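# Find the light check weight and set it on the red dish

## Task

Of the four check weights, one weighs less than the rest. Use the balance to find it: its pointer sits over white when the pans hold equal loads and leans toward whichever pan is lighter. Lay that light weight flat on the red dish, keep the other three weights off the dish, keep every other object upright, and leave the balance on the furniture it started on.

## Robot and tools

Robots: three identical i2rt Big YAM arms named arm1, arm2 and arm3. Each has six revolute joints, a two-finger gripper and a wrist camera. With joints 1 and 6 at 0 and the hand level and pointing forward, the wrist camera rides on top of the hand and looks toward the fingertips. Reach is roughly 1.0 m from the joint 1 axis. Cameras: arm1_cam_wrist, arm2_cam_wrist, arm3_cam_wrist, plus fixed room cameras room_a and room_b.

Frames: one shared scene frame, origin on the floor, +z up, lengths in metres. Arm feet (base_link): arm1 at x=-0.017 y=+1.211 z=+0.828 quat_wxyz=(+0.030, -0.003, -0.002, -1.000); arm2 at x=+0.095 y=-0.011 z=+0.883 quat_wxyz=(+0.025, -0.002, -0.007, +1.000); arm3 at x=-0.083 y=-1.202 z=+0.816 quat_wxyz=(+0.086, +0.005, -0.002, +0.996). Each foot faces its own +x. The hand point lies between the finger pads, about 1 cm short of the tips; fingers point along the hand's +z and open and close along its y. hand_target is where the hand would be at the joint targets now held; under load the hand may stop short. Printed hand positions get less accurate at long reach.

Joints (absolute, radians, with done-tolerance): joint1_rad -2.879 to 2.879 ±0.045, base yaw, positive counter-clockwise seen from above, 0 faces the foot's +x. joint2_rad 0 to 3.141 ±0.14, shoulder; 0 has the upper arm pointing back near level, increasing lifts it up then forward. joint3_rad 0 to 3.019 ±0.09, elbow; 0 is folded, increasing opens it. joint4_rad -1.692 to 1.57 ±0.055, hand pitch, positive tips fingers up. joint5_rad -1.57 to 1.57 ±0.03, sideways hand swing, positive to the arm's right. joint6_rad -2.094 to 2.094 ±0.035, hand roll, positive clockwise viewed from behind. gripper_m 0 to 0.093 ±0.003, fingertip gap in metres; each finger pad pushes about 50 to 64 N at most.

Tool move: arguments arm1, arm2, arm3 (each optional, each that arm's own part) and cameras. Leaving an arm out sends it nothing new. In an arm's part: joints is a dict of absolute joint targets keyed by the names above. min_time_s (0.1 to 8 s) sets the shortest duration of that arm's joint motions. target is one list of seven numbers [x, y, z, qw, qx, qy, qz]: an absolute hand pose in the scene frame, same layout as the printed hand line; the hand follows a straight path to it from its current hand_target. speed (0.002 to 0.5 m/s, default 0.25) is that path's peak speed and is only allowed with target; rotation is capped at twice the number in rad/s. With target, joints may contain only gripper_m. All hand paths in one call finish together, paced by the slowest; a path runs 0.5 to 10 s. The controller clips each step to within 100 mm and 20 degrees of the measured pose and uses damped inverse kinematics, favouring position. Expect centimetre-level misses, lag and overshoot, notably near full stretch. Paths do not avoid obstacles or other arms. cameras: list of names or ["all"]; [] gives none; omitted gives all only for a call with no action. A call with no action returns full state, images and the scene number. Unknown keys make the call invalid; out-of-range values are refused, and a refusal skips your later calls in that reply.

Tool wait: seconds from 0 to 10, optional cameras; commands nothing new. zoom_image: camera plus region [x0, y0, x1, y1] in pixels of that camera's newest image, top-left origin, at most 504 by 504. finished_scene: scene, the current scene number; irreversible, and the goal must hold without the robots.

Results: the move line lists each arm given motion with done or its worst status. Statuses: off_target (stopped away from target, may still push), time_out (joint couldn't finish; it now holds a nearby target and keeps pushing; resend the reported position to relax it), not_followed (a safety check withheld the targets; may keep retrying). "joint command not followed" or "pose unreachable" mark such withholding; gripper commands still run. on_its_own lists uncommanded behaviour; its "held at" is a target, not a reading. Arms under "as last shown" weren't commanded; their status reads "not commanded". Joint velocities follow joint_positions order (gripper in m/s); "within noise" means still. Joint torques are total drive output in N m, including gravity, positive toward larger angles, with per-arm offsets; numbers 3 and 4 wrap at ±28. Images may lag the state slightly.

Gripper: when gripping hard, gripper_m reads up to 0.005 below the object width (or up to 0.002 above). Empty and shut it reads 0.000 to 0.003. To grasp firmly, command about 0.005 below the reading at first contact; to release, command well above the reading.

Avoid: clashes between arms (a hard press ends the scene; closing a gripper on another arm's fingers counts), hitting fixed or heavy things, dropping or throwing objects, anything leaving the work area or landing on the floor, tipping non-weight items, moving the balance off its furniture. Arms keep pushing on contact and can overheat: MOTOR HOT appears near 85 °C, and at 100 °C the arm goes limp for 30 to 60 s (OVER-TEMPERATURE FAULT, keys show limit_stop_at_motor_heat; resend targets afterward). Objects may get brief random nudges. Thinking time lets the scene run while the arms hold their last command. Camera calibrations are given per camera and may be slightly off.

Each tool is called after ">>>" as name([rows], argument=value, ...), one row to a line, values as JSON.

## Session

>>> move()

Scene clock: 0.00 s.
Joint torques (N m): no reading
Heat: arm1: hottest joint2_rad 37 °C; arm2: hottest joint2_rad 31 °C; arm3: hottest joint2_rad 36 °C.
Joint velocities: within noise
arm1.joint_positions: joint1_rad=+0.463 joint2_rad=+0.615 joint3_rad=+1.490 joint4_rad=-1.383 joint5_rad=+0.276 joint6_rad=+0.395 gripper_m=+0.09396
arm1.joint_status: not commanded
arm1.hand: x=-0.2166 y=+1.1519 z=+1.4100 quat_wxyz=(-0.119, -0.855, +0.016, +0.505) (m; scene frame)
arm1.hand_target: x=-0.2135 y=+1.1537 z=+1.4229 quat_wxyz=(-0.125, -0.847, +0.018, +0.516) (m; scene frame)
arm1.hand_status: not commanded
arm2.joint_positions: joint1_rad=+0.482 joint2_rad=+0.585 joint3_rad=+1.357 joint4_rad=-1.462 joint5_rad=+0.226 joint6_rad=+0.023 gripper_m=+0.09396
arm2.joint_status: not commanded
arm2.hand: x=-0.1095 y=-0.0683 z=+1.3892 quat_wxyz=(-0.010, +0.891, +0.138, -0.433) (m; scene frame)
arm2.hand_target: x=-0.1075 y=-0.0675 z=+1.4001 quat_wxyz=(-0.007, +0.885, +0.136, -0.444) (m; scene frame)
arm2.hand_status: not commanded
arm3.joint_positions: joint1_rad=-0.065 joint2_rad=+0.649 joint3_rad=+1.390 joint4_rad=-1.161 joint5_rad=-0.034 joint6_rad=-0.702 gripper_m=+0.09396
arm3.joint_status: not commanded
arm3.hand: x=-0.3410 y=-1.1470 z=+1.3892 quat_wxyz=(-0.236, +0.811, +0.203, -0.495) (m; scene frame)
arm3.hand_target: x=-0.3379 y=-1.1478 z=+1.4005 quat_wxyz=(-0.241, +0.804, +0.201, -0.504) (m; scene frame)
arm3.hand_status: not commanded
pictures: arm1_cam_wrist, arm2_cam_wrist, arm3_cam_wrist, room_a, room_b

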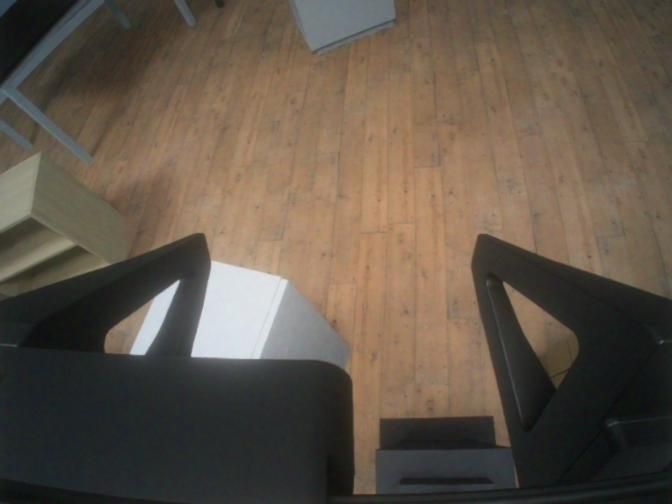

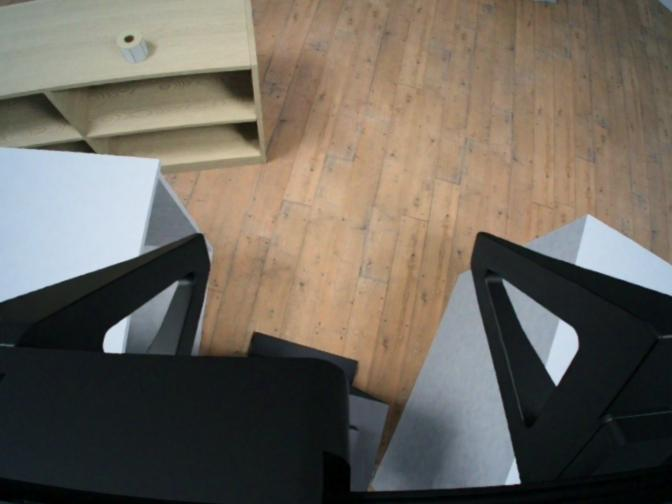

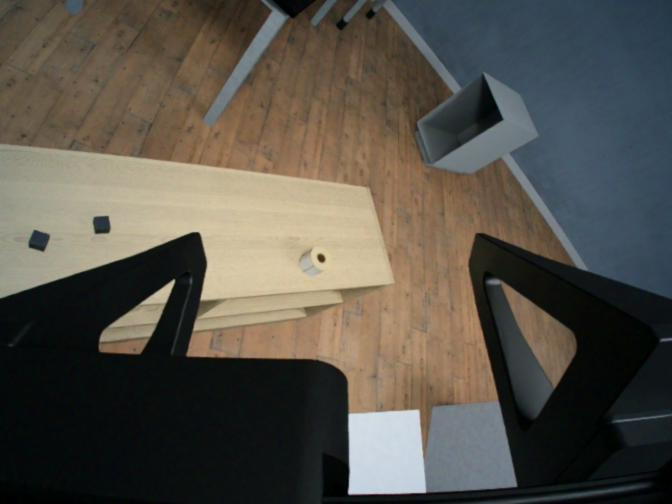

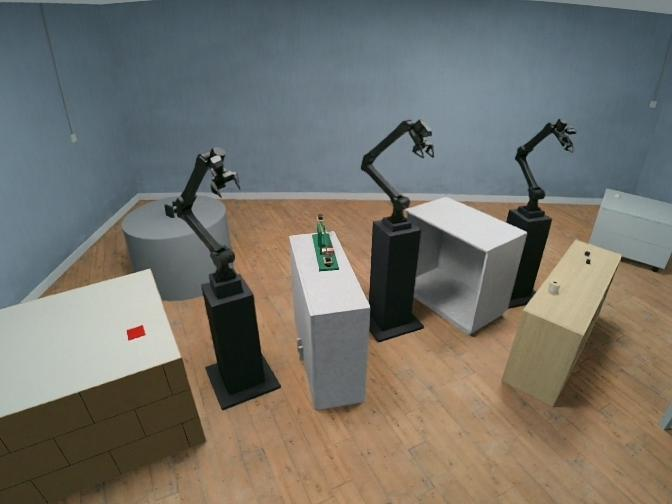

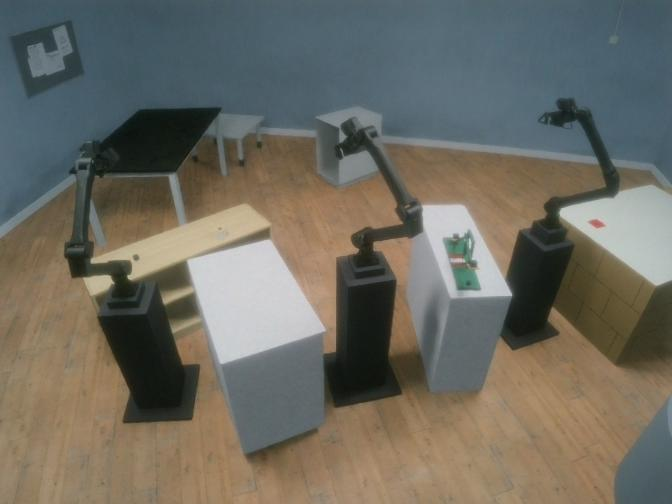

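>>> zoom_image(camera="room_a", region=[280, 200, 380, 280])

>>> zoom_image(camera="room_b", region=[420, 220, 520, 300])

>>> zoom_image(camera="room_a", region=[520, 230, 630, 318])

>>> zoom_image(camera="room_b", region=[80, 190, 290, 340])

>>> zoom_image(camera="arm3_cam_wrist", region=[0, 140, 200, 300])

>>> zoom_image(camera="room_b", region=[550, 180, 672, 270])

Scaled by 5.040 from the camera's 672x504 image, which has a finer 960x720 frame.

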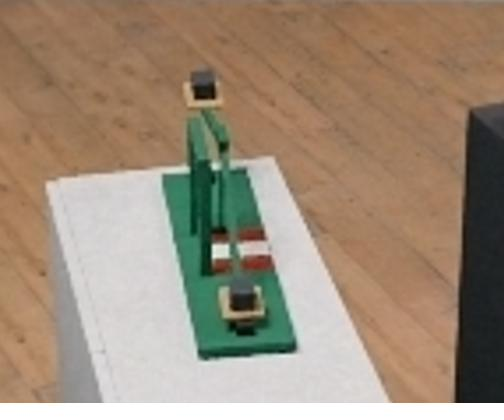

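Scaled by 5.040 from the camera's 672x504 image, which has a finer 960x720 frame.

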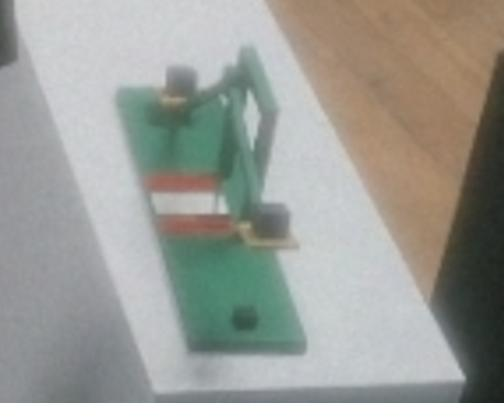

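Scaled by 4.582 from the camera's 672x504 image, which has a finer 960x720 frame.

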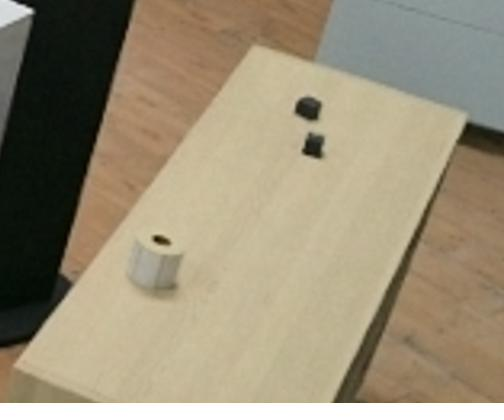

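Scaled by 2.400 from the camera's 672x504 image, which has a finer 960x720 frame.

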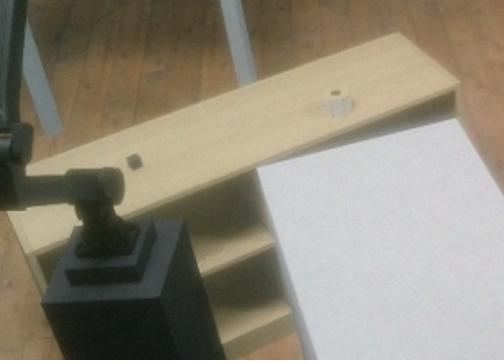

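Scaled by 2.520 from the camera's 672x504 image, which has a finer 960x720 frame.

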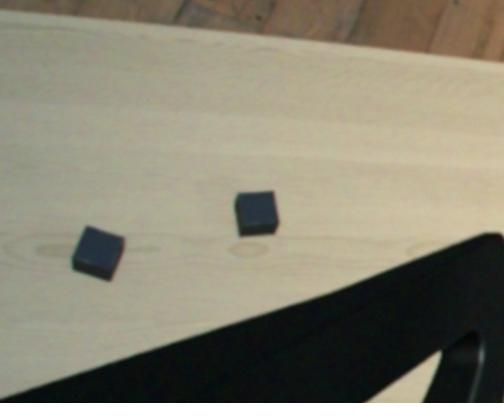

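Scaled by 4.131 from the camera's 672x504 image, which has a finer 960x720 frame.

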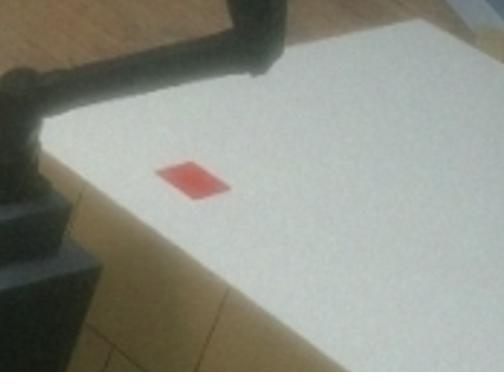

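>>> move(arm1={"joints":{"joint1_rad":1.85,"joint2_rad":1.4,"joint3_rad":1.75,"joint4_rad":-1.25,"joint5_rad":0,"joint6_rad":0}}, cameras=["arm1_cam_wrist","room_b"])

>>> zoom_image(camera="arm1_cam_wrist", region=[160, 0, 500, 255])

Scene clock: 6.20 s.
Joint torques (N m): arm1=[0.44 -9.82 14.3 1.77 0.11 -0.22] | arm2=[1.38 2.08 10.99 1.96 0.09 0.11] | arm3=[-1.08 0.44 8.8 2.09 -0.01 0.02]
Heat: arm1: hottest joint2_rad 37 °C; arm2: hottest joint2_rad 31 °C; arm3: hottest joint2_rad 36 °C.
move: arm1 done
Joint velocities: within noise
arm1.joint_positions: joint1_rad=+1.842 joint2_rad=+1.409 joint3_rad=+1.705 joint4_rad=-1.256 joint5_rad=-0.001 joint6_rad=+0.012 gripper_m=+0.09397
arm1.joint_status: all done
arm1.hand: x=+0.1602 y=+0.7071 z=+1.2530 quat_wxyz=(-0.245, -0.557, -0.774, +0.176) (m; scene frame)
arm1.hand_target: x=+0.1647 y=+0.7069 z=+1.2815 quat_wxyz=(-0.267, -0.544, -0.771, +0.194) (m; scene frame)
arm1.hand_status: not commanded
arm2, arm3: as last shown
arm3.hand_target: x=-0.3379 y=-1.1478 z=+1.4005 quat_wxyz=(-0.241, +0.805, +0.201, -0.504) (m; scene frame)
pictures: arm1_cam_wrist, room_b
camera_calibration:
arm1_cam_wrist: T_world_to_cam=[[-0.948245, -0.317525, 0.00321733, 0.372445], [-0.317355, 0.947988, 0.0245919, -0.647306], [-0.0108585, 0.0222981, -0.999692, 1.3662], [0, 0, 0, 1]] pos_world=[0.162578, 0.701434, 1.3805]

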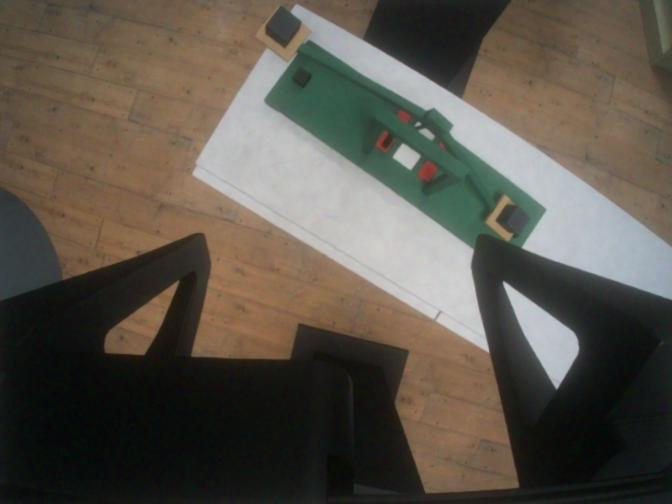

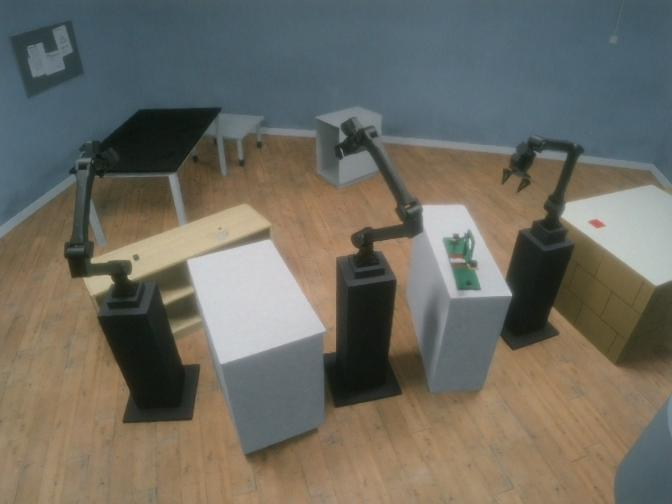

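Scaled by 1.482 from the camera's 672x504 image, which has a finer 960x720 frame.

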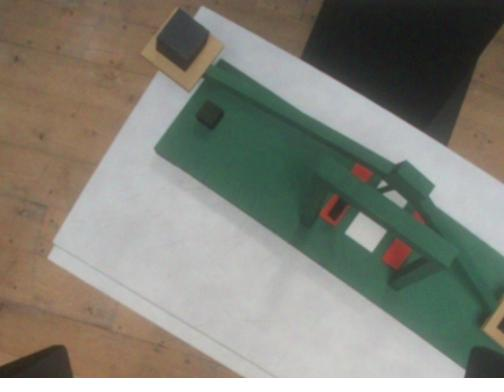

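>>> zoom_image(camera="arm1_cam_wrist", region=[240, 0, 330, 68])

>>> zoom_image(camera="arm1_cam_wrist", region=[370, 90, 540, 250])

Scaled by 5.600 from the camera's 672x504 image, which has a finer 960x720 frame.

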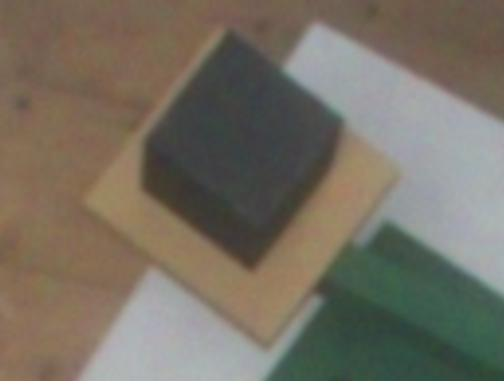

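Scaled by 2.965 from the camera's 672x504 image, which has a finer 960x720 frame.

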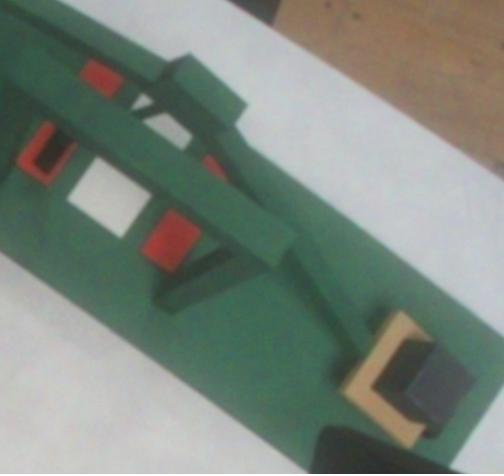

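>>> move(arm1={"target":[0.29,0.476,1.06,0.1118,0.1554,0.9814,-0.0177],"joints":{"gripper_m":0.065}}, cameras=["arm1_cam_wrist","room_b","room_a"])

Scene clock: 12.10 s.
Joint torques (N m): arm1=[0.91 -19.9 14.2 0.58 -0.07 -0.17] | arm2=[1.61 2.14 11 1.92 0.07 0.11] | arm3=[-1.14 0.44 8.81 2.06 -0.01 0.02]
Heat: arm1: hottest joint3_rad 39 °C; arm2: hottest joint2_rad 31 °C; arm3: hottest joint2_rad 36 °C.
move: arm1 off_target
Joint velocities: within noise
arm1.joint_positions: joint1_rad=+1.850 joint2_rad=+2.498 joint3_rad=+2.876 joint4_rad=-1.660 joint5_rad=-0.191 joint6_rad=-0.838 gripper_m=+0.06510
arm1.joint_status: all done
arm1.hand: x=+0.2785 y=+0.4781 z=+1.0400 quat_wxyz=(-0.152, -0.178, -0.969, +0.078) (m; scene frame)
arm1.hand_target: x=+0.2892 y=+0.4780 z=+1.0594 quat_wxyz=(-0.162, -0.162, -0.968, +0.099) (m; scene frame)
arm1.hand_status: off_target (0.023 m and 8.8 deg from the pose sent, 0.328 m and 57.6 deg at the start; a joint's target at an end of its range on 26 of 91 steps)
arm2, arm3: as last shown
pictures: arm1_cam_wrist, room_a, room_b
camera_calibration:
arm1_cam_wrist: T_world_to_cam=[[-0.367839, -0.924435, 0.100569, 0.439783], [-0.874068, 0.380637, 0.30186, -0.249528], [-0.317331, 0.0231324, -0.948033, 1.19073], [0, 0, 0, 1]] pos_world=[0.321519, 0.473987, 1.15994]

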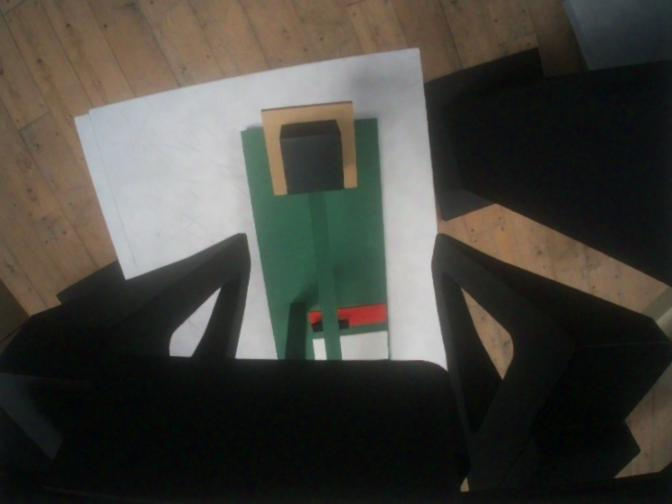

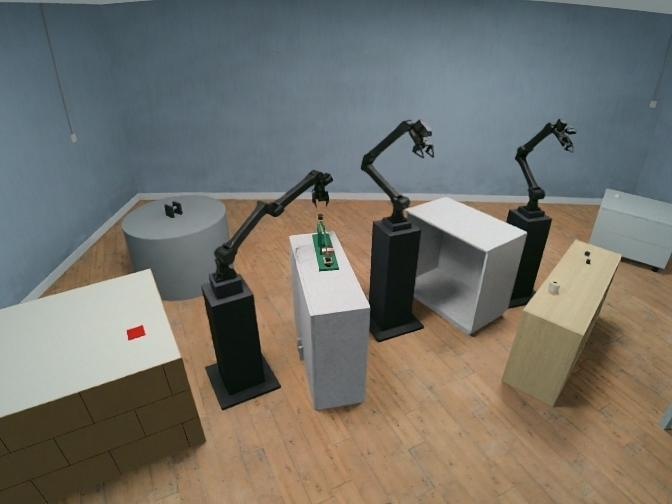

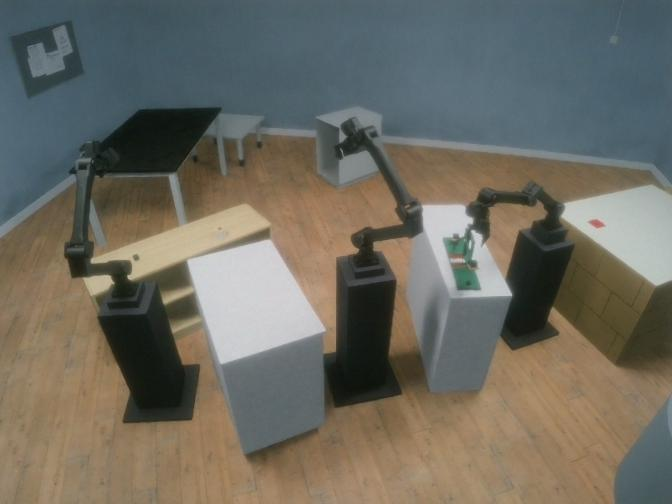

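>>> zoom_image(camera="arm1_cam_wrist", region=[230, 80, 400, 250])

Scaled by 2.965 from the camera's 672x504 image, which has a finer 960x720 frame.

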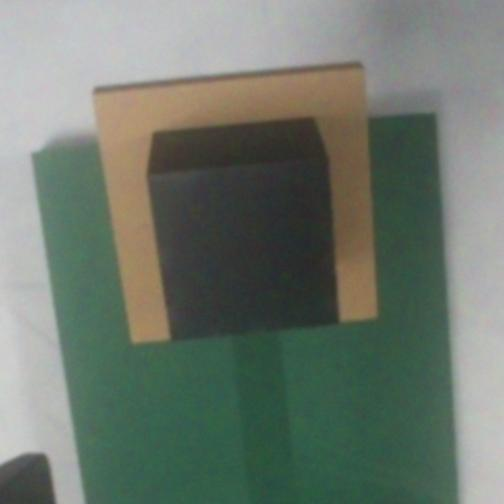

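>>> move(arm1={"target":[0.307,0.477,1.008,0.1118,0.1554,0.9814,-0.0177],"speed":0.15}, cameras=["arm1_cam_wrist"])

>>> zoom_image(camera="arm1_cam_wrist", region=[180, 60, 500, 300])

Scene clock: 14.40 s.
Joint torques (N m): arm1=[0.26 -19.31 14.26 0.8 0.01 -0.16] | arm2=[1.49 2.43 10.96 1.98 0.08 0.1] | arm3=[-1.08 0.38 8.83 2.07 -0.01 0]
Heat: arm1: hottest joint3_rad 39 °C; arm2: hottest joint3_rad 32 °C; arm3: hottest joint2_rad 36 °C.
move: arm1 off_target
Joint velocities: within noise
arm1.joint_positions: joint1_rad=+1.874 joint2_rad=+2.561 joint3_rad=+2.876 joint4_rad=-1.660 joint5_rad=-0.187 joint6_rad=-0.839 gripper_m=+0.06510
arm1.joint_status: not commanded
arm1.hand: x=+0.2965 y=+0.4817 z=+0.9909 quat_wxyz=(-0.135, -0.170, -0.975, +0.051) (m; scene frame)
arm1.hand_target: x=+0.3061 y=+0.4790 z=+1.0077 quat_wxyz=(-0.146, -0.160, -0.974, +0.071) (m; scene frame)
arm1.hand_status: off_target (0.021 m and 5.0 deg from the pose sent, 0.043 m and 8.8 deg at the start; a joint's target at an end of its range on 36 of 39 steps)
arm2, arm3: as last shown
pictures: arm1_cam_wrist
camera_calibration:
arm1_cam_wrist: T_world_to_cam=[[-0.344289, -0.937201, 0.0558505, 0.498099], [-0.873968, 0.341656, 0.345617, -0.244904], [-0.342994, 0.0701806, -0.936712, 1.12368], [0, 0, 0, 1]] pos_world=[0.342867, 0.471632, 1.10939]

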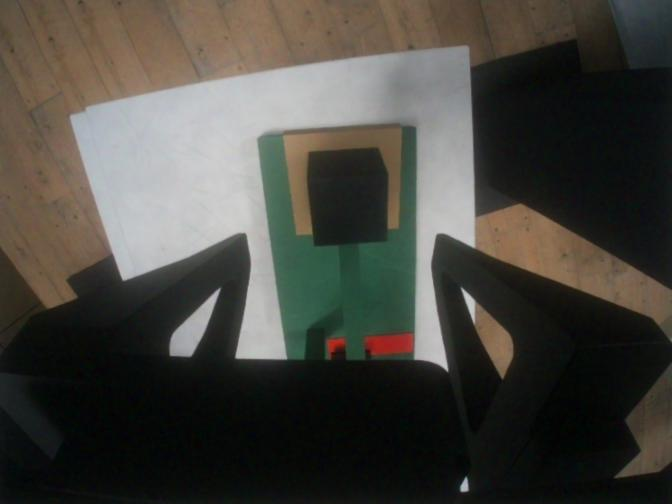

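Scaled by 1.575 from the camera's 672x504 image, which has a finer 960x720 frame.

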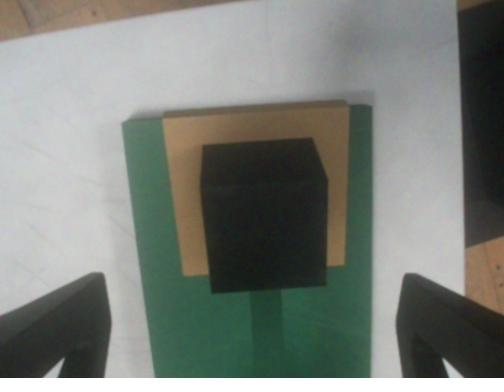

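>>> move(arm1={"target":[0.313,0.470,0.947,0.1118,0.1554,0.9814,-0.0177],"speed":0.1}, cameras=["arm1_cam_wrist"])

>>> zoom_image(camera="arm1_cam_wrist", region=[180, 100, 500, 340])

Scene clock: 16.10 s.
Joint torques (N m): arm1=[0.85 -20.07 14.39 1.22 -0.02 -0.2] | arm2=[1.73 2.37 10.96 1.92 0.06 0.11] | arm3=[-1.08 0.32 8.81 2.09 -0.01 0.01]
Heat: arm1: hottest joint3_rad 40 °C; arm2: hottest joint3_rad 32 °C; arm3: hottest joint2_rad 36 °C.
move: arm1 off_target
Joint velocities: within noise
arm1.joint_positions: joint1_rad=+1.875 joint2_rad=+2.642 joint3_rad=+2.876 joint4_rad=-1.642 joint5_rad=-0.185 joint6_rad=-0.839 gripper_m=+0.06510
arm1.joint_status: not commanded
arm1.hand: x=+0.2981 y=+0.4776 z=+0.9288 quat_wxyz=(-0.118, -0.173, -0.977, +0.024) (m; scene frame)
arm1.hand_target: x=+0.3123 y=+0.4724 z=+0.9472 quat_wxyz=(-0.132, -0.158, -0.977, +0.050) (m; scene frame)
arm1.hand_status: off_target (0.025 m and 2.4 deg from the pose sent, 0.048 m and 5.0 deg at the start; a joint's target at an end of its range on 35 of 38 steps)
arm2, arm3: as last shown
pictures: arm1_cam_wrist
camera_calibration:
arm1_cam_wrist: T_world_to_cam=[[-0.343192, -0.939218, 0.0093808, 0.542163], [-0.865159, 0.319988, 0.386144, -0.250483], [-0.365675, 0.124406, -0.922391, 1.03382], [0, 0, 0, 1]] pos_world=[0.347403, 0.460747, 1.04523]

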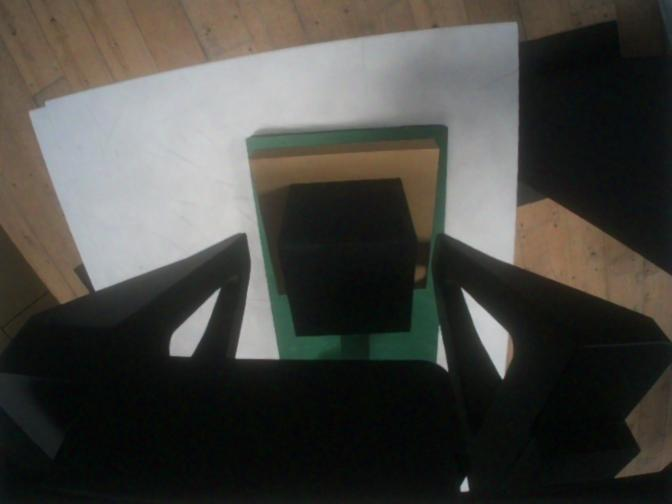

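Scaled by 1.575 from the camera's 672x504 image, which has a finer 960x720 frame.

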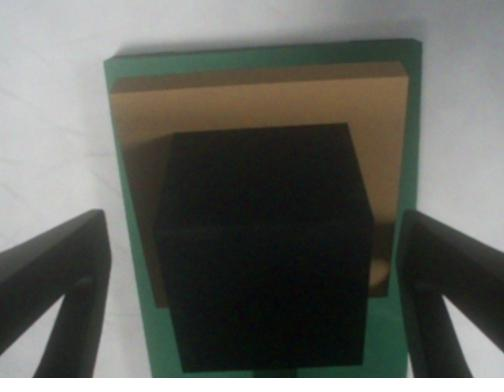

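>>> move(arm1={"target":[0.322,0.4655,0.973,0.1118,0.1554,0.9814,-0.0177],"speed":0.1}, cameras=["arm1_cam_wrist","room_a","room_b"])

>>> zoom_image(camera="arm1_cam_wrist", region=[180, 100, 500, 340])

>>> zoom_image(camera="room_a", region=[280, 160, 370, 280])

>>> zoom_image(camera="room_b", region=[420, 170, 530, 300])

Scene clock: 18.37 s.
Joint torques (N m): arm1=[0.21 -22.53 14.56 1.1 0 -0.05] | arm2=[1.44 2.2 10.99 1.96 0.07 0.11] | arm3=[-1.14 0.38 8.79 2.07 -0.02 0.01]
Heat: arm1: hottest joint3_rad 41 °C; arm2: hottest joint3_rad 32 °C; arm3: hottest joint2_rad 36 °C.
move: arm1 off_target
Joint velocities: within noise
arm1.joint_positions: joint1_rad=+1.885 joint2_rad=+2.642 joint3_rad=+2.876 joint4_rad=-1.615 joint5_rad=-0.184 joint6_rad=-0.839 gripper_m=+0.06510
arm1.joint_status: not commanded
arm1.hand: x=+0.3076 y=+0.4747 z=+0.9298 quat_wxyz=(-0.124, -0.167, -0.977, +0.035) (m; scene frame)
arm1.hand_target: x=+0.3206 y=+0.4692 z=+0.9730 quat_wxyz=(-0.147, -0.160, -0.973, +0.073) (m; scene frame)
arm1.hand_status: off_target (0.046 m and 2.9 deg from the pose sent, 0.052 m and 2.4 deg at the start; a joint's target at an end of its range on 30 of 31 steps)
arm2, arm3: as last shown
pictures: arm1_cam_wrist, room_a, room_b
camera_calibration:
arm1_cam_wrist: T_world_to_cam=[[-0.334041, -0.942074, 0.0302033, 0.521773], [-0.871553, 0.32092, 0.370682, -0.225899], [-0.358903, 0.0974992, -0.928269, 1.05484], [0, 0, 0, 1]] pos_world=[0.355995, 0.461198, 1.04715]

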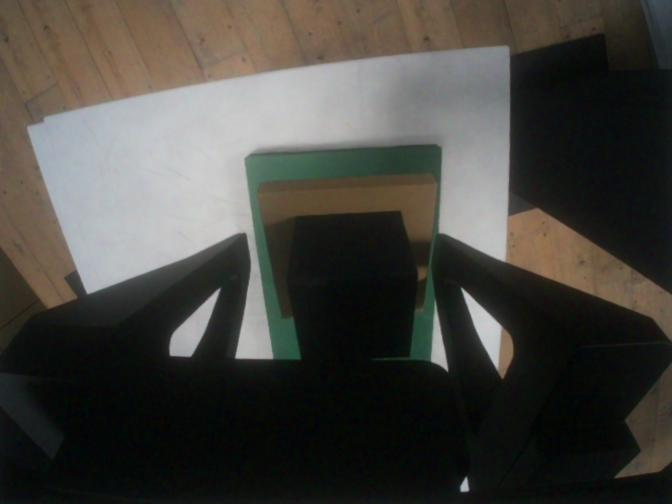

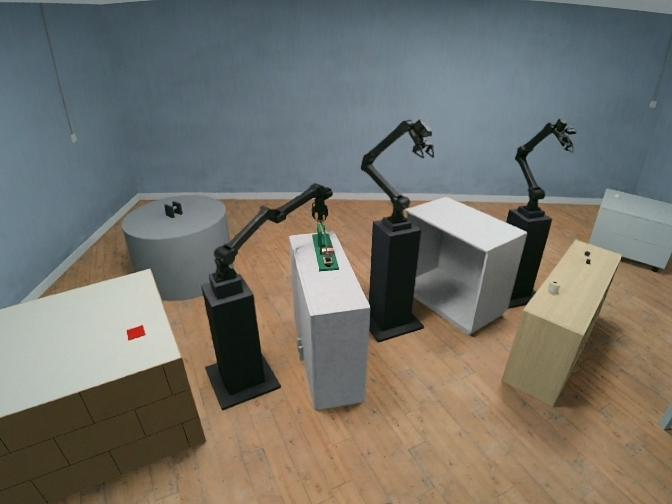

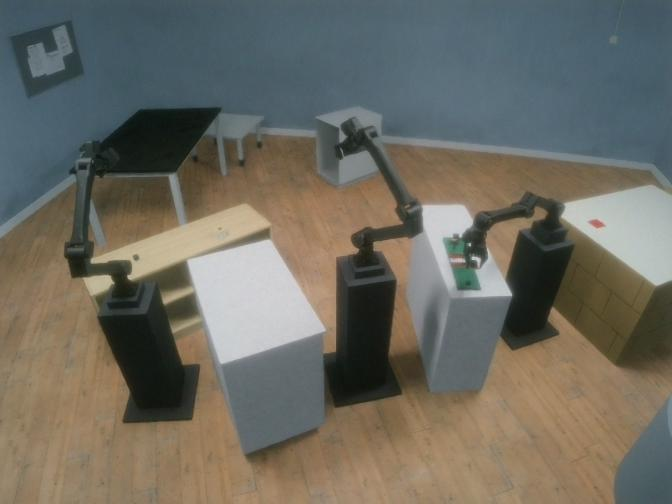

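Scaled by 1.575 from the camera's 672x504 image, which has a finer 960x720 frame.

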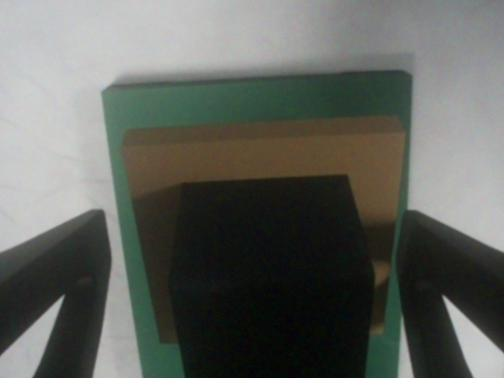

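Scaled by 4.200 from the camera's 672x504 image, which has a finer 960x720 frame.

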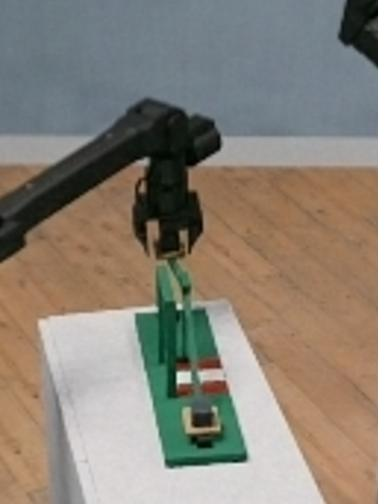

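Scaled by 3.877 from the camera's 672x504 image, which has a finer 960x720 frame.

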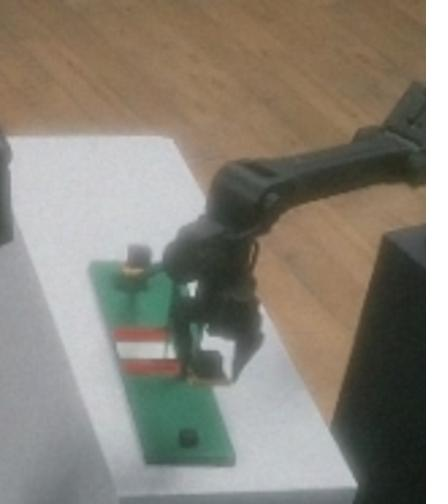

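>>> move(arm1={"target":[0.324,0.4655,1.0,0.1118,0.1554,0.9814,-0.0177],"speed":0.15}, cameras=["arm1_cam_wrist"])

>>> zoom_image(camera="arm1_cam_wrist", region=[180, 100, 500, 340])

Scene clock: 19.80 s.
Joint torques (N m): arm1=[0.62 -23.41 14.41 1.29 0 0.03] | arm2=[1.49 2.26 10.91 1.94 0.09 0.11] | arm3=[-1.2 0.44 8.79 2.07 -0.01 0.02]
Heat: arm1: hottest joint3_rad 41 °C; arm2: hottest joint3_rad 32 °C; arm3: hottest joint2_rad 36 °C.
move: arm1 off_target
Joint velocities: within noise
arm1.joint_positions: joint1_rad=+1.885 joint2_rad=+2.622 joint3_rad=+2.876 joint4_rad=-1.612 joint5_rad=-0.183 joint6_rad=-0.836 gripper_m=+0.06510
arm1.joint_status: not commanded
arm1.hand: x=+0.3081 y=+0.4735 z=+0.9455 quat_wxyz=(-0.130, -0.167, -0.976, +0.045) (m; scene frame)
arm1.hand_target: x=+0.3222 y=+0.4700 z=+0.9994 quat_wxyz=(-0.157, -0.160, -0.971, +0.088) (m; scene frame)
arm1.hand_status: off_target (0.057 m and 4.1 deg from the pose sent, 0.073 m and 2.8 deg at the start; a joint's target at an end of its range on 34 of 36 steps)
arm2, arm3: as last shown
pictures: arm1_cam_wrist
camera_calibration:
arm1_cam_wrist: T_world_to_cam=[[-0.337046, -0.940309, 0.0471136, 0.504532], [-0.873749, 0.331042, 0.356333, -0.221431], [-0.350659, 0.078935, -0.933171, 1.08055], [0, 0, 0, 1]] pos_world=[0.355481, 0.462425, 1.06347]

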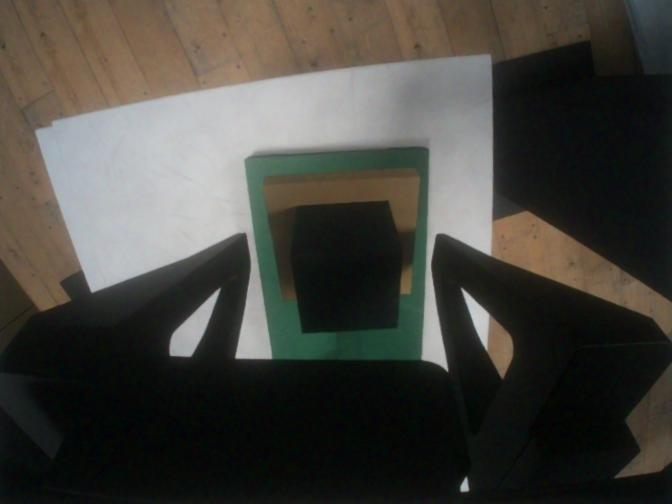

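Scaled by 1.575 from the camera's 672x504 image, which has a finer 960x720 frame.

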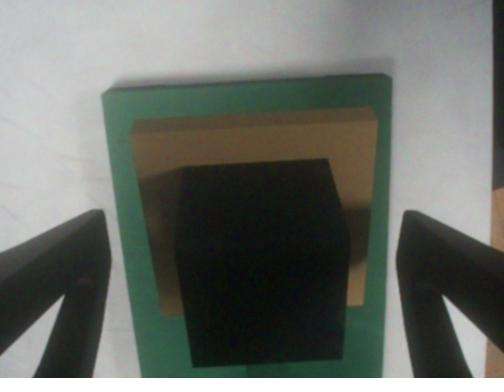

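>>> move(arm1={"target":[0.328,0.4645,1.012,0.1118,0.1554,0.9814,-0.0177],"speed":0.1}, cameras=["arm1_cam_wrist"])

>>> zoom_image(camera="arm1_cam_wrist", region=[180, 100, 500, 340])

Scene clock: 21.57 s.
Joint torques (N m): arm1=[0.21 -22.71 14.56 1.31 0.02 0.06] | arm2=[1.38 2.08 10.99 1.91 0.07 0.11] | arm3=[-1.14 0.5 8.79 2.09 -0.01 0.01]
Heat: arm1: hottest joint3_rad 42 °C; arm2: hottest joint3_rad 33 °C; arm3: hottest joint2_rad 36 °C.
move: arm1 off_target
Joint velocities: within noise
arm1.joint_positions: joint1_rad=+1.889 joint2_rad=+2.612 joint3_rad=+2.876 joint4_rad=-1.599 joint5_rad=-0.183 joint6_rad=-0.829 gripper_m=+0.06510
arm1.joint_status: not commanded
arm1.hand: x=+0.3123 y=+0.4720 z=+0.9546 quat_wxyz=(-0.136, -0.167, -0.975, +0.054) (m; scene frame)
arm1.hand_target: x=+0.3261 y=+0.4692 z=+1.0115 quat_wxyz=(-0.164, -0.161, -0.968, +0.098) (m; scene frame)
arm1.hand_status: off_target (0.060 m and 5.3 deg from the pose sent, 0.070 m and 4.1 deg at the start; a joint's target at an end of its range on 39 of 41 steps)
arm2, arm3: as last shown
pictures: arm1_cam_wrist
camera_calibration:
arm1_cam_wrist: T_world_to_cam=[[-0.338983, -0.93867, 0.06316, 0.488641], [-0.876392, 0.339478, 0.341601, -0.209535], [-0.342092, 0.0604441, -0.93772, 1.10105], [0, 0, 0, 1]] pos_world=[0.358667, 0.463253, 1.07319]

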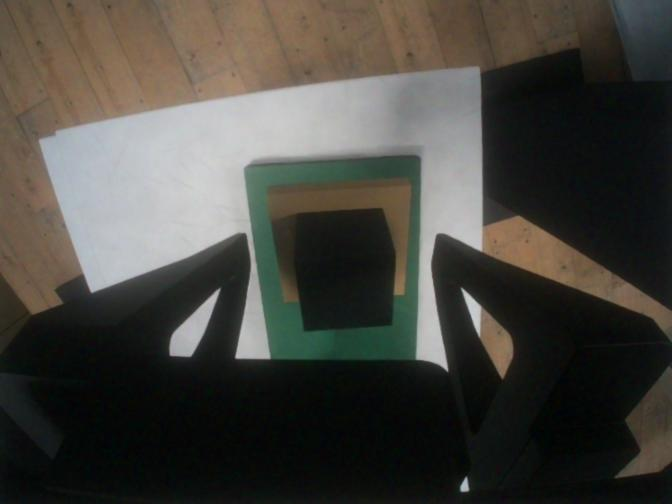

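Scaled by 1.575 from the camera's 672x504 image, which has a finer 960x720 frame.

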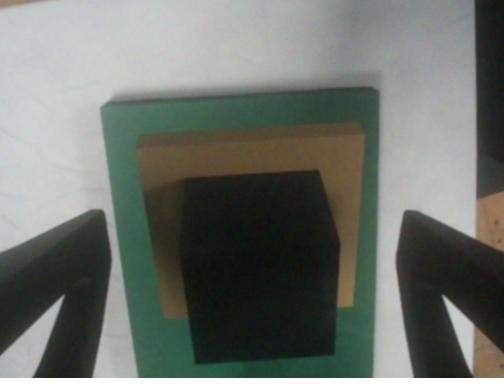

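>>> move(arm1={"joints":{"gripper_m":0.022}}, cameras=["arm1_cam_wrist"])

Scene clock: 22.60 s.
Joint torques (N m): arm1=[0.73 -23.88 14.6 1.09 -0.12 0.04] | arm2=[1.49 2.14 10.97 1.96 0.09 0.11] | arm3=[-1.14 0.44 8.8 2.06 0 0.01]
Heat: arm1: hottest joint3_rad 42 °C; arm2: hottest joint3_rad 33 °C; arm3: hottest joint2_rad 36 °C.
move: arm1 off_target
Joint velocities: within noise
arm1.joint_positions: joint1_rad=+1.889 joint2_rad=+2.611 joint3_rad=+2.876 joint4_rad=-1.597 joint5_rad=-0.181 joint6_rad=-0.829 gripper_m=+0.03047
arm1.joint_status: gripper_m off_target (ended at +0.03051, target +0.02200)
arm1.hand: x=+0.3121 y=+0.4715 z=+0.9549 quat_wxyz=(-0.136, -0.167, -0.975, +0.056) (m; scene frame)
arm1.hand_target: x=+0.3260 y=+0.4692 z=+1.0115 quat_wxyz=(-0.164, -0.161, -0.968, +0.098) (m; scene frame)
arm1.hand_status: not commanded
arm2.joint_positions: joint1_rad=+0.482 joint2_rad=+0.585 joint3_rad=+1.357 joint4_rad=-1.462 joint5_rad=+0.226 joint6_rad=+0.023 gripper_m=+0.09396
arm2.joint_status: not commanded
arm2.hand: x=-0.1095 y=-0.0683 z=+1.3892 quat_wxyz=(-0.010, +0.891, +0.138, -0.433) (m; scene frame)
arm2.hand_target: x=-0.1075 y=-0.0675 z=+1.4001 quat_wxyz=(-0.007, +0.885, +0.136, -0.444) (m; scene frame)
arm2.hand_status: not commanded
arm3.joint_positions: joint1_rad=-0.065 joint2_rad=+0.649 joint3_rad=+1.390 joint4_rad=-1.161 joint5_rad=-0.034 joint6_rad=-0.702 gripper_m=+0.09396
arm3.joint_status: not commanded
arm3.hand: x=-0.3410 y=-1.1470 z=+1.3892 quat_wxyz=(-0.236, +0.811, +0.203, -0.495) (m; scene frame)
arm3.hand_target: x=-0.3379 y=-1.1478 z=+1.4005 quat_wxyz=(-0.241, +0.805, +0.201, -0.504) (m; scene frame)
arm3.hand_status: not commanded
pictures: arm1_cam_wrist
camera_calibration:
arm1_cam_wrist: T_world_to_cam=[[-0.340166, -0.938059, 0.0658236, 0.485597], [-0.875501, 0.341472, 0.3419, -0.211151], [-0.343199, 0.058674, -0.937428, 1.10212], [0, 0, 0, 1]] pos_world=[0.358568, 0.462954, 1.07339]

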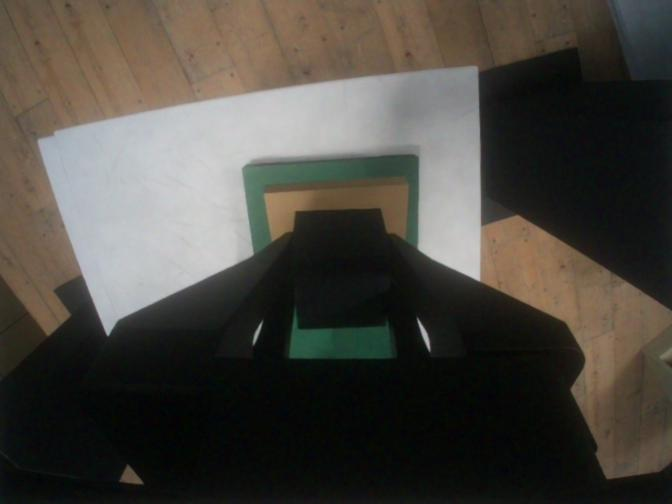

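>>> move(arm1={"target":[0.31,0.50,1.17,0.1118,0.1554,0.9814,-0.0177],"speed":0.3}, cameras=["arm1_cam_wrist"])

>>> move(arm1={"joints":{"joint1_rad":-1.47,"joint2_rad":1.4,"joint3_rad":1.75,"joint4_rad":-1.4,"joint5_rad":0,"joint6_rad":0}}, cameras=["arm1_cam_wrist","room_a","room_b"])

Scene clock: 24.87 s.
Joint torques (N m): arm1=[0.09 -20.78 14.11 1.76 -0.2 0.07] | arm2=[1.61 2.2 10.95 1.89 0.07 0.11] | arm3=[-1.14 0.32 8.79 2.04 -0.01 0.01]
Heat: arm1: hottest joint3_rad 43 °C; arm2: hottest joint3_rad 33 °C; arm3: hottest joint2_rad 36 °C.
move: arm1 off_target
Joint velocities: within noise
arm1.joint_positions: joint1_rad=+1.889 joint2_rad=+2.391 joint3_rad=+2.876 joint4_rad=-1.654 joint5_rad=-0.185 joint6_rad=-0.808 gripper_m=+0.03047
arm1.joint_status: not commanded
arm1.hand: x=+0.3026 y=+0.5010 z=+1.1215 quat_wxyz=(-0.181, -0.167, -0.962, +0.122) (m; scene frame)
arm1.hand_target: x=+0.3083 y=+0.5039 z=+1.1687 quat_wxyz=(-0.209, -0.163, -0.951, +0.159) (m; scene frame)
arm1.hand_status: off_target (0.049 m and 14.5 deg from the pose sent, 0.217 m and 5.4 deg at the start; pose on its path clipped on 22 of 56 steps; a joint's target at an end of its range on 54 of 56 steps)
arm2, arm3: as last shown
pictures: arm1_cam_wrist
camera_calibration:
arm1_cam_wrist: T_world_to_cam=[[-0.363573, -0.914709, 0.176417, 0.370422], [-0.889185, 0.397223, 0.227075, -0.181554], [-0.277785, -0.0743091, -0.957765, 1.32302], [0, 0, 0, 1]] pos_world=[0.340757, 0.509258, 1.24302]

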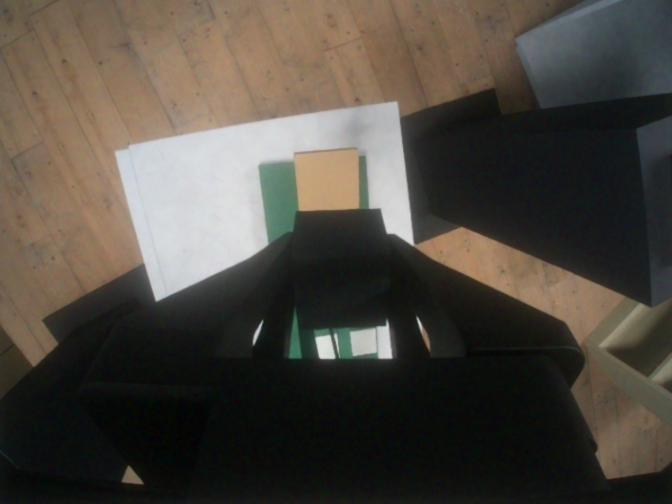

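Scene clock: 27.43 s.
Joint torques (N m): arm1=[-0.32 -11.75 12.52 1.18 -0.04 0] | arm2=[1.49 2.08 11.02 1.94 0.08 0.1] | arm3=[-1.26 0.5 8.81 2.07 -0.01 0.01]
Heat: arm1: hottest joint3_rad 43 °C; arm2: hottest joint3_rad 34 °C; arm3: hottest joint2_rad 36 °C.
move: arm1 done
Joint velocities: within noise
arm1.joint_positions: joint1_rad=-1.465 joint2_rad=+1.430 joint3_rad=+1.724 joint4_rad=-1.400 joint5_rad=+0.002 joint6_rad=-0.012 gripper_m=+0.03049
arm1.joint_status: all done
arm1.hand: x=-0.0980 y=+1.7191 z=+1.2306 quat_wxyz=(+0.147, -0.746, +0.625, +0.176) (m; scene frame)
arm1.hand_target: x=-0.0948 y=+1.7135 z=+1.2573 quat_wxyz=(+0.163, -0.736, +0.627, +0.197) (m; scene frame)
arm1.hand_status: not commanded
arm2, arm3: as last shown
pictures: arm1_cam_wrist, room_a, room_b
camera_calibration:
arm1_cam_wrist: T_world_to_cam=[[0.984439, 0.175702, 0.00291283, -0.209256], [0.1725, -0.969396, 0.174685, 1.47142], [0.0335163, -0.171465, -0.98462, 1.63724], [0, 0, 0, 1]] pos_world=[-0.102694, 1.74388, 1.35564]

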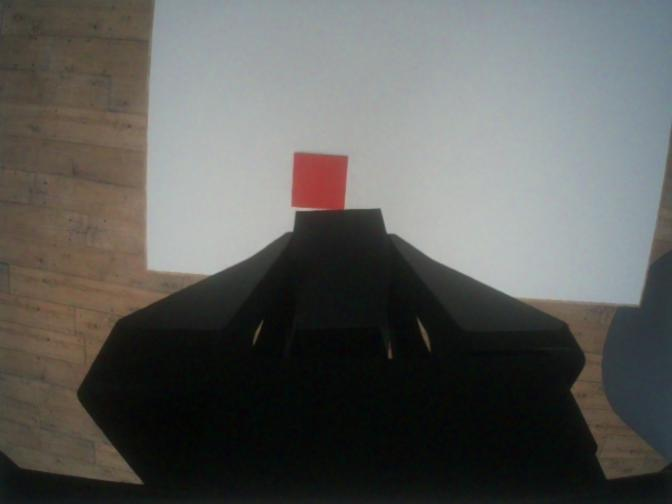

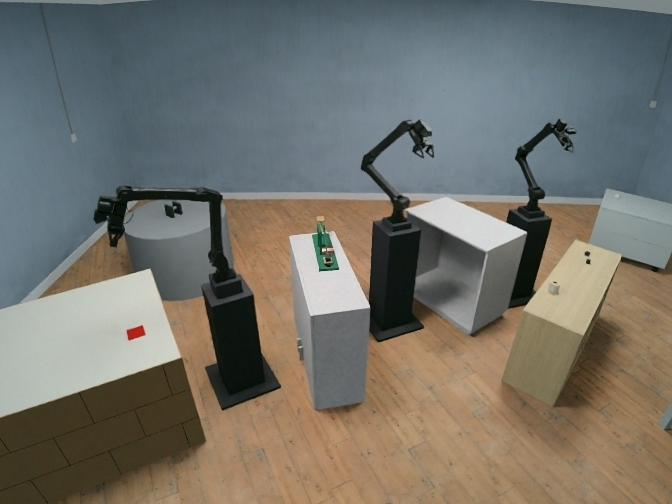

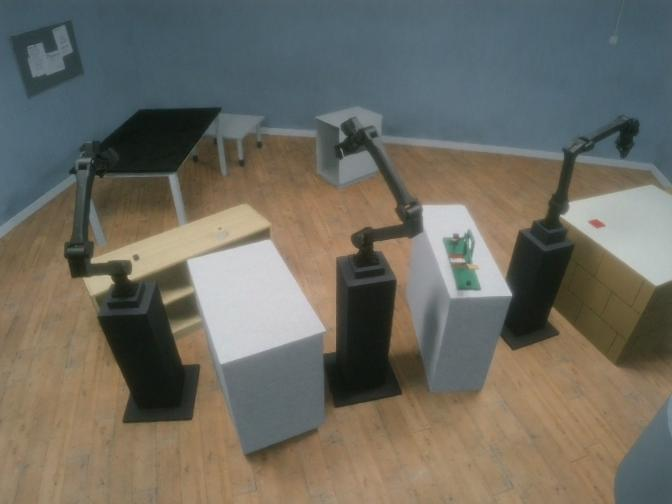

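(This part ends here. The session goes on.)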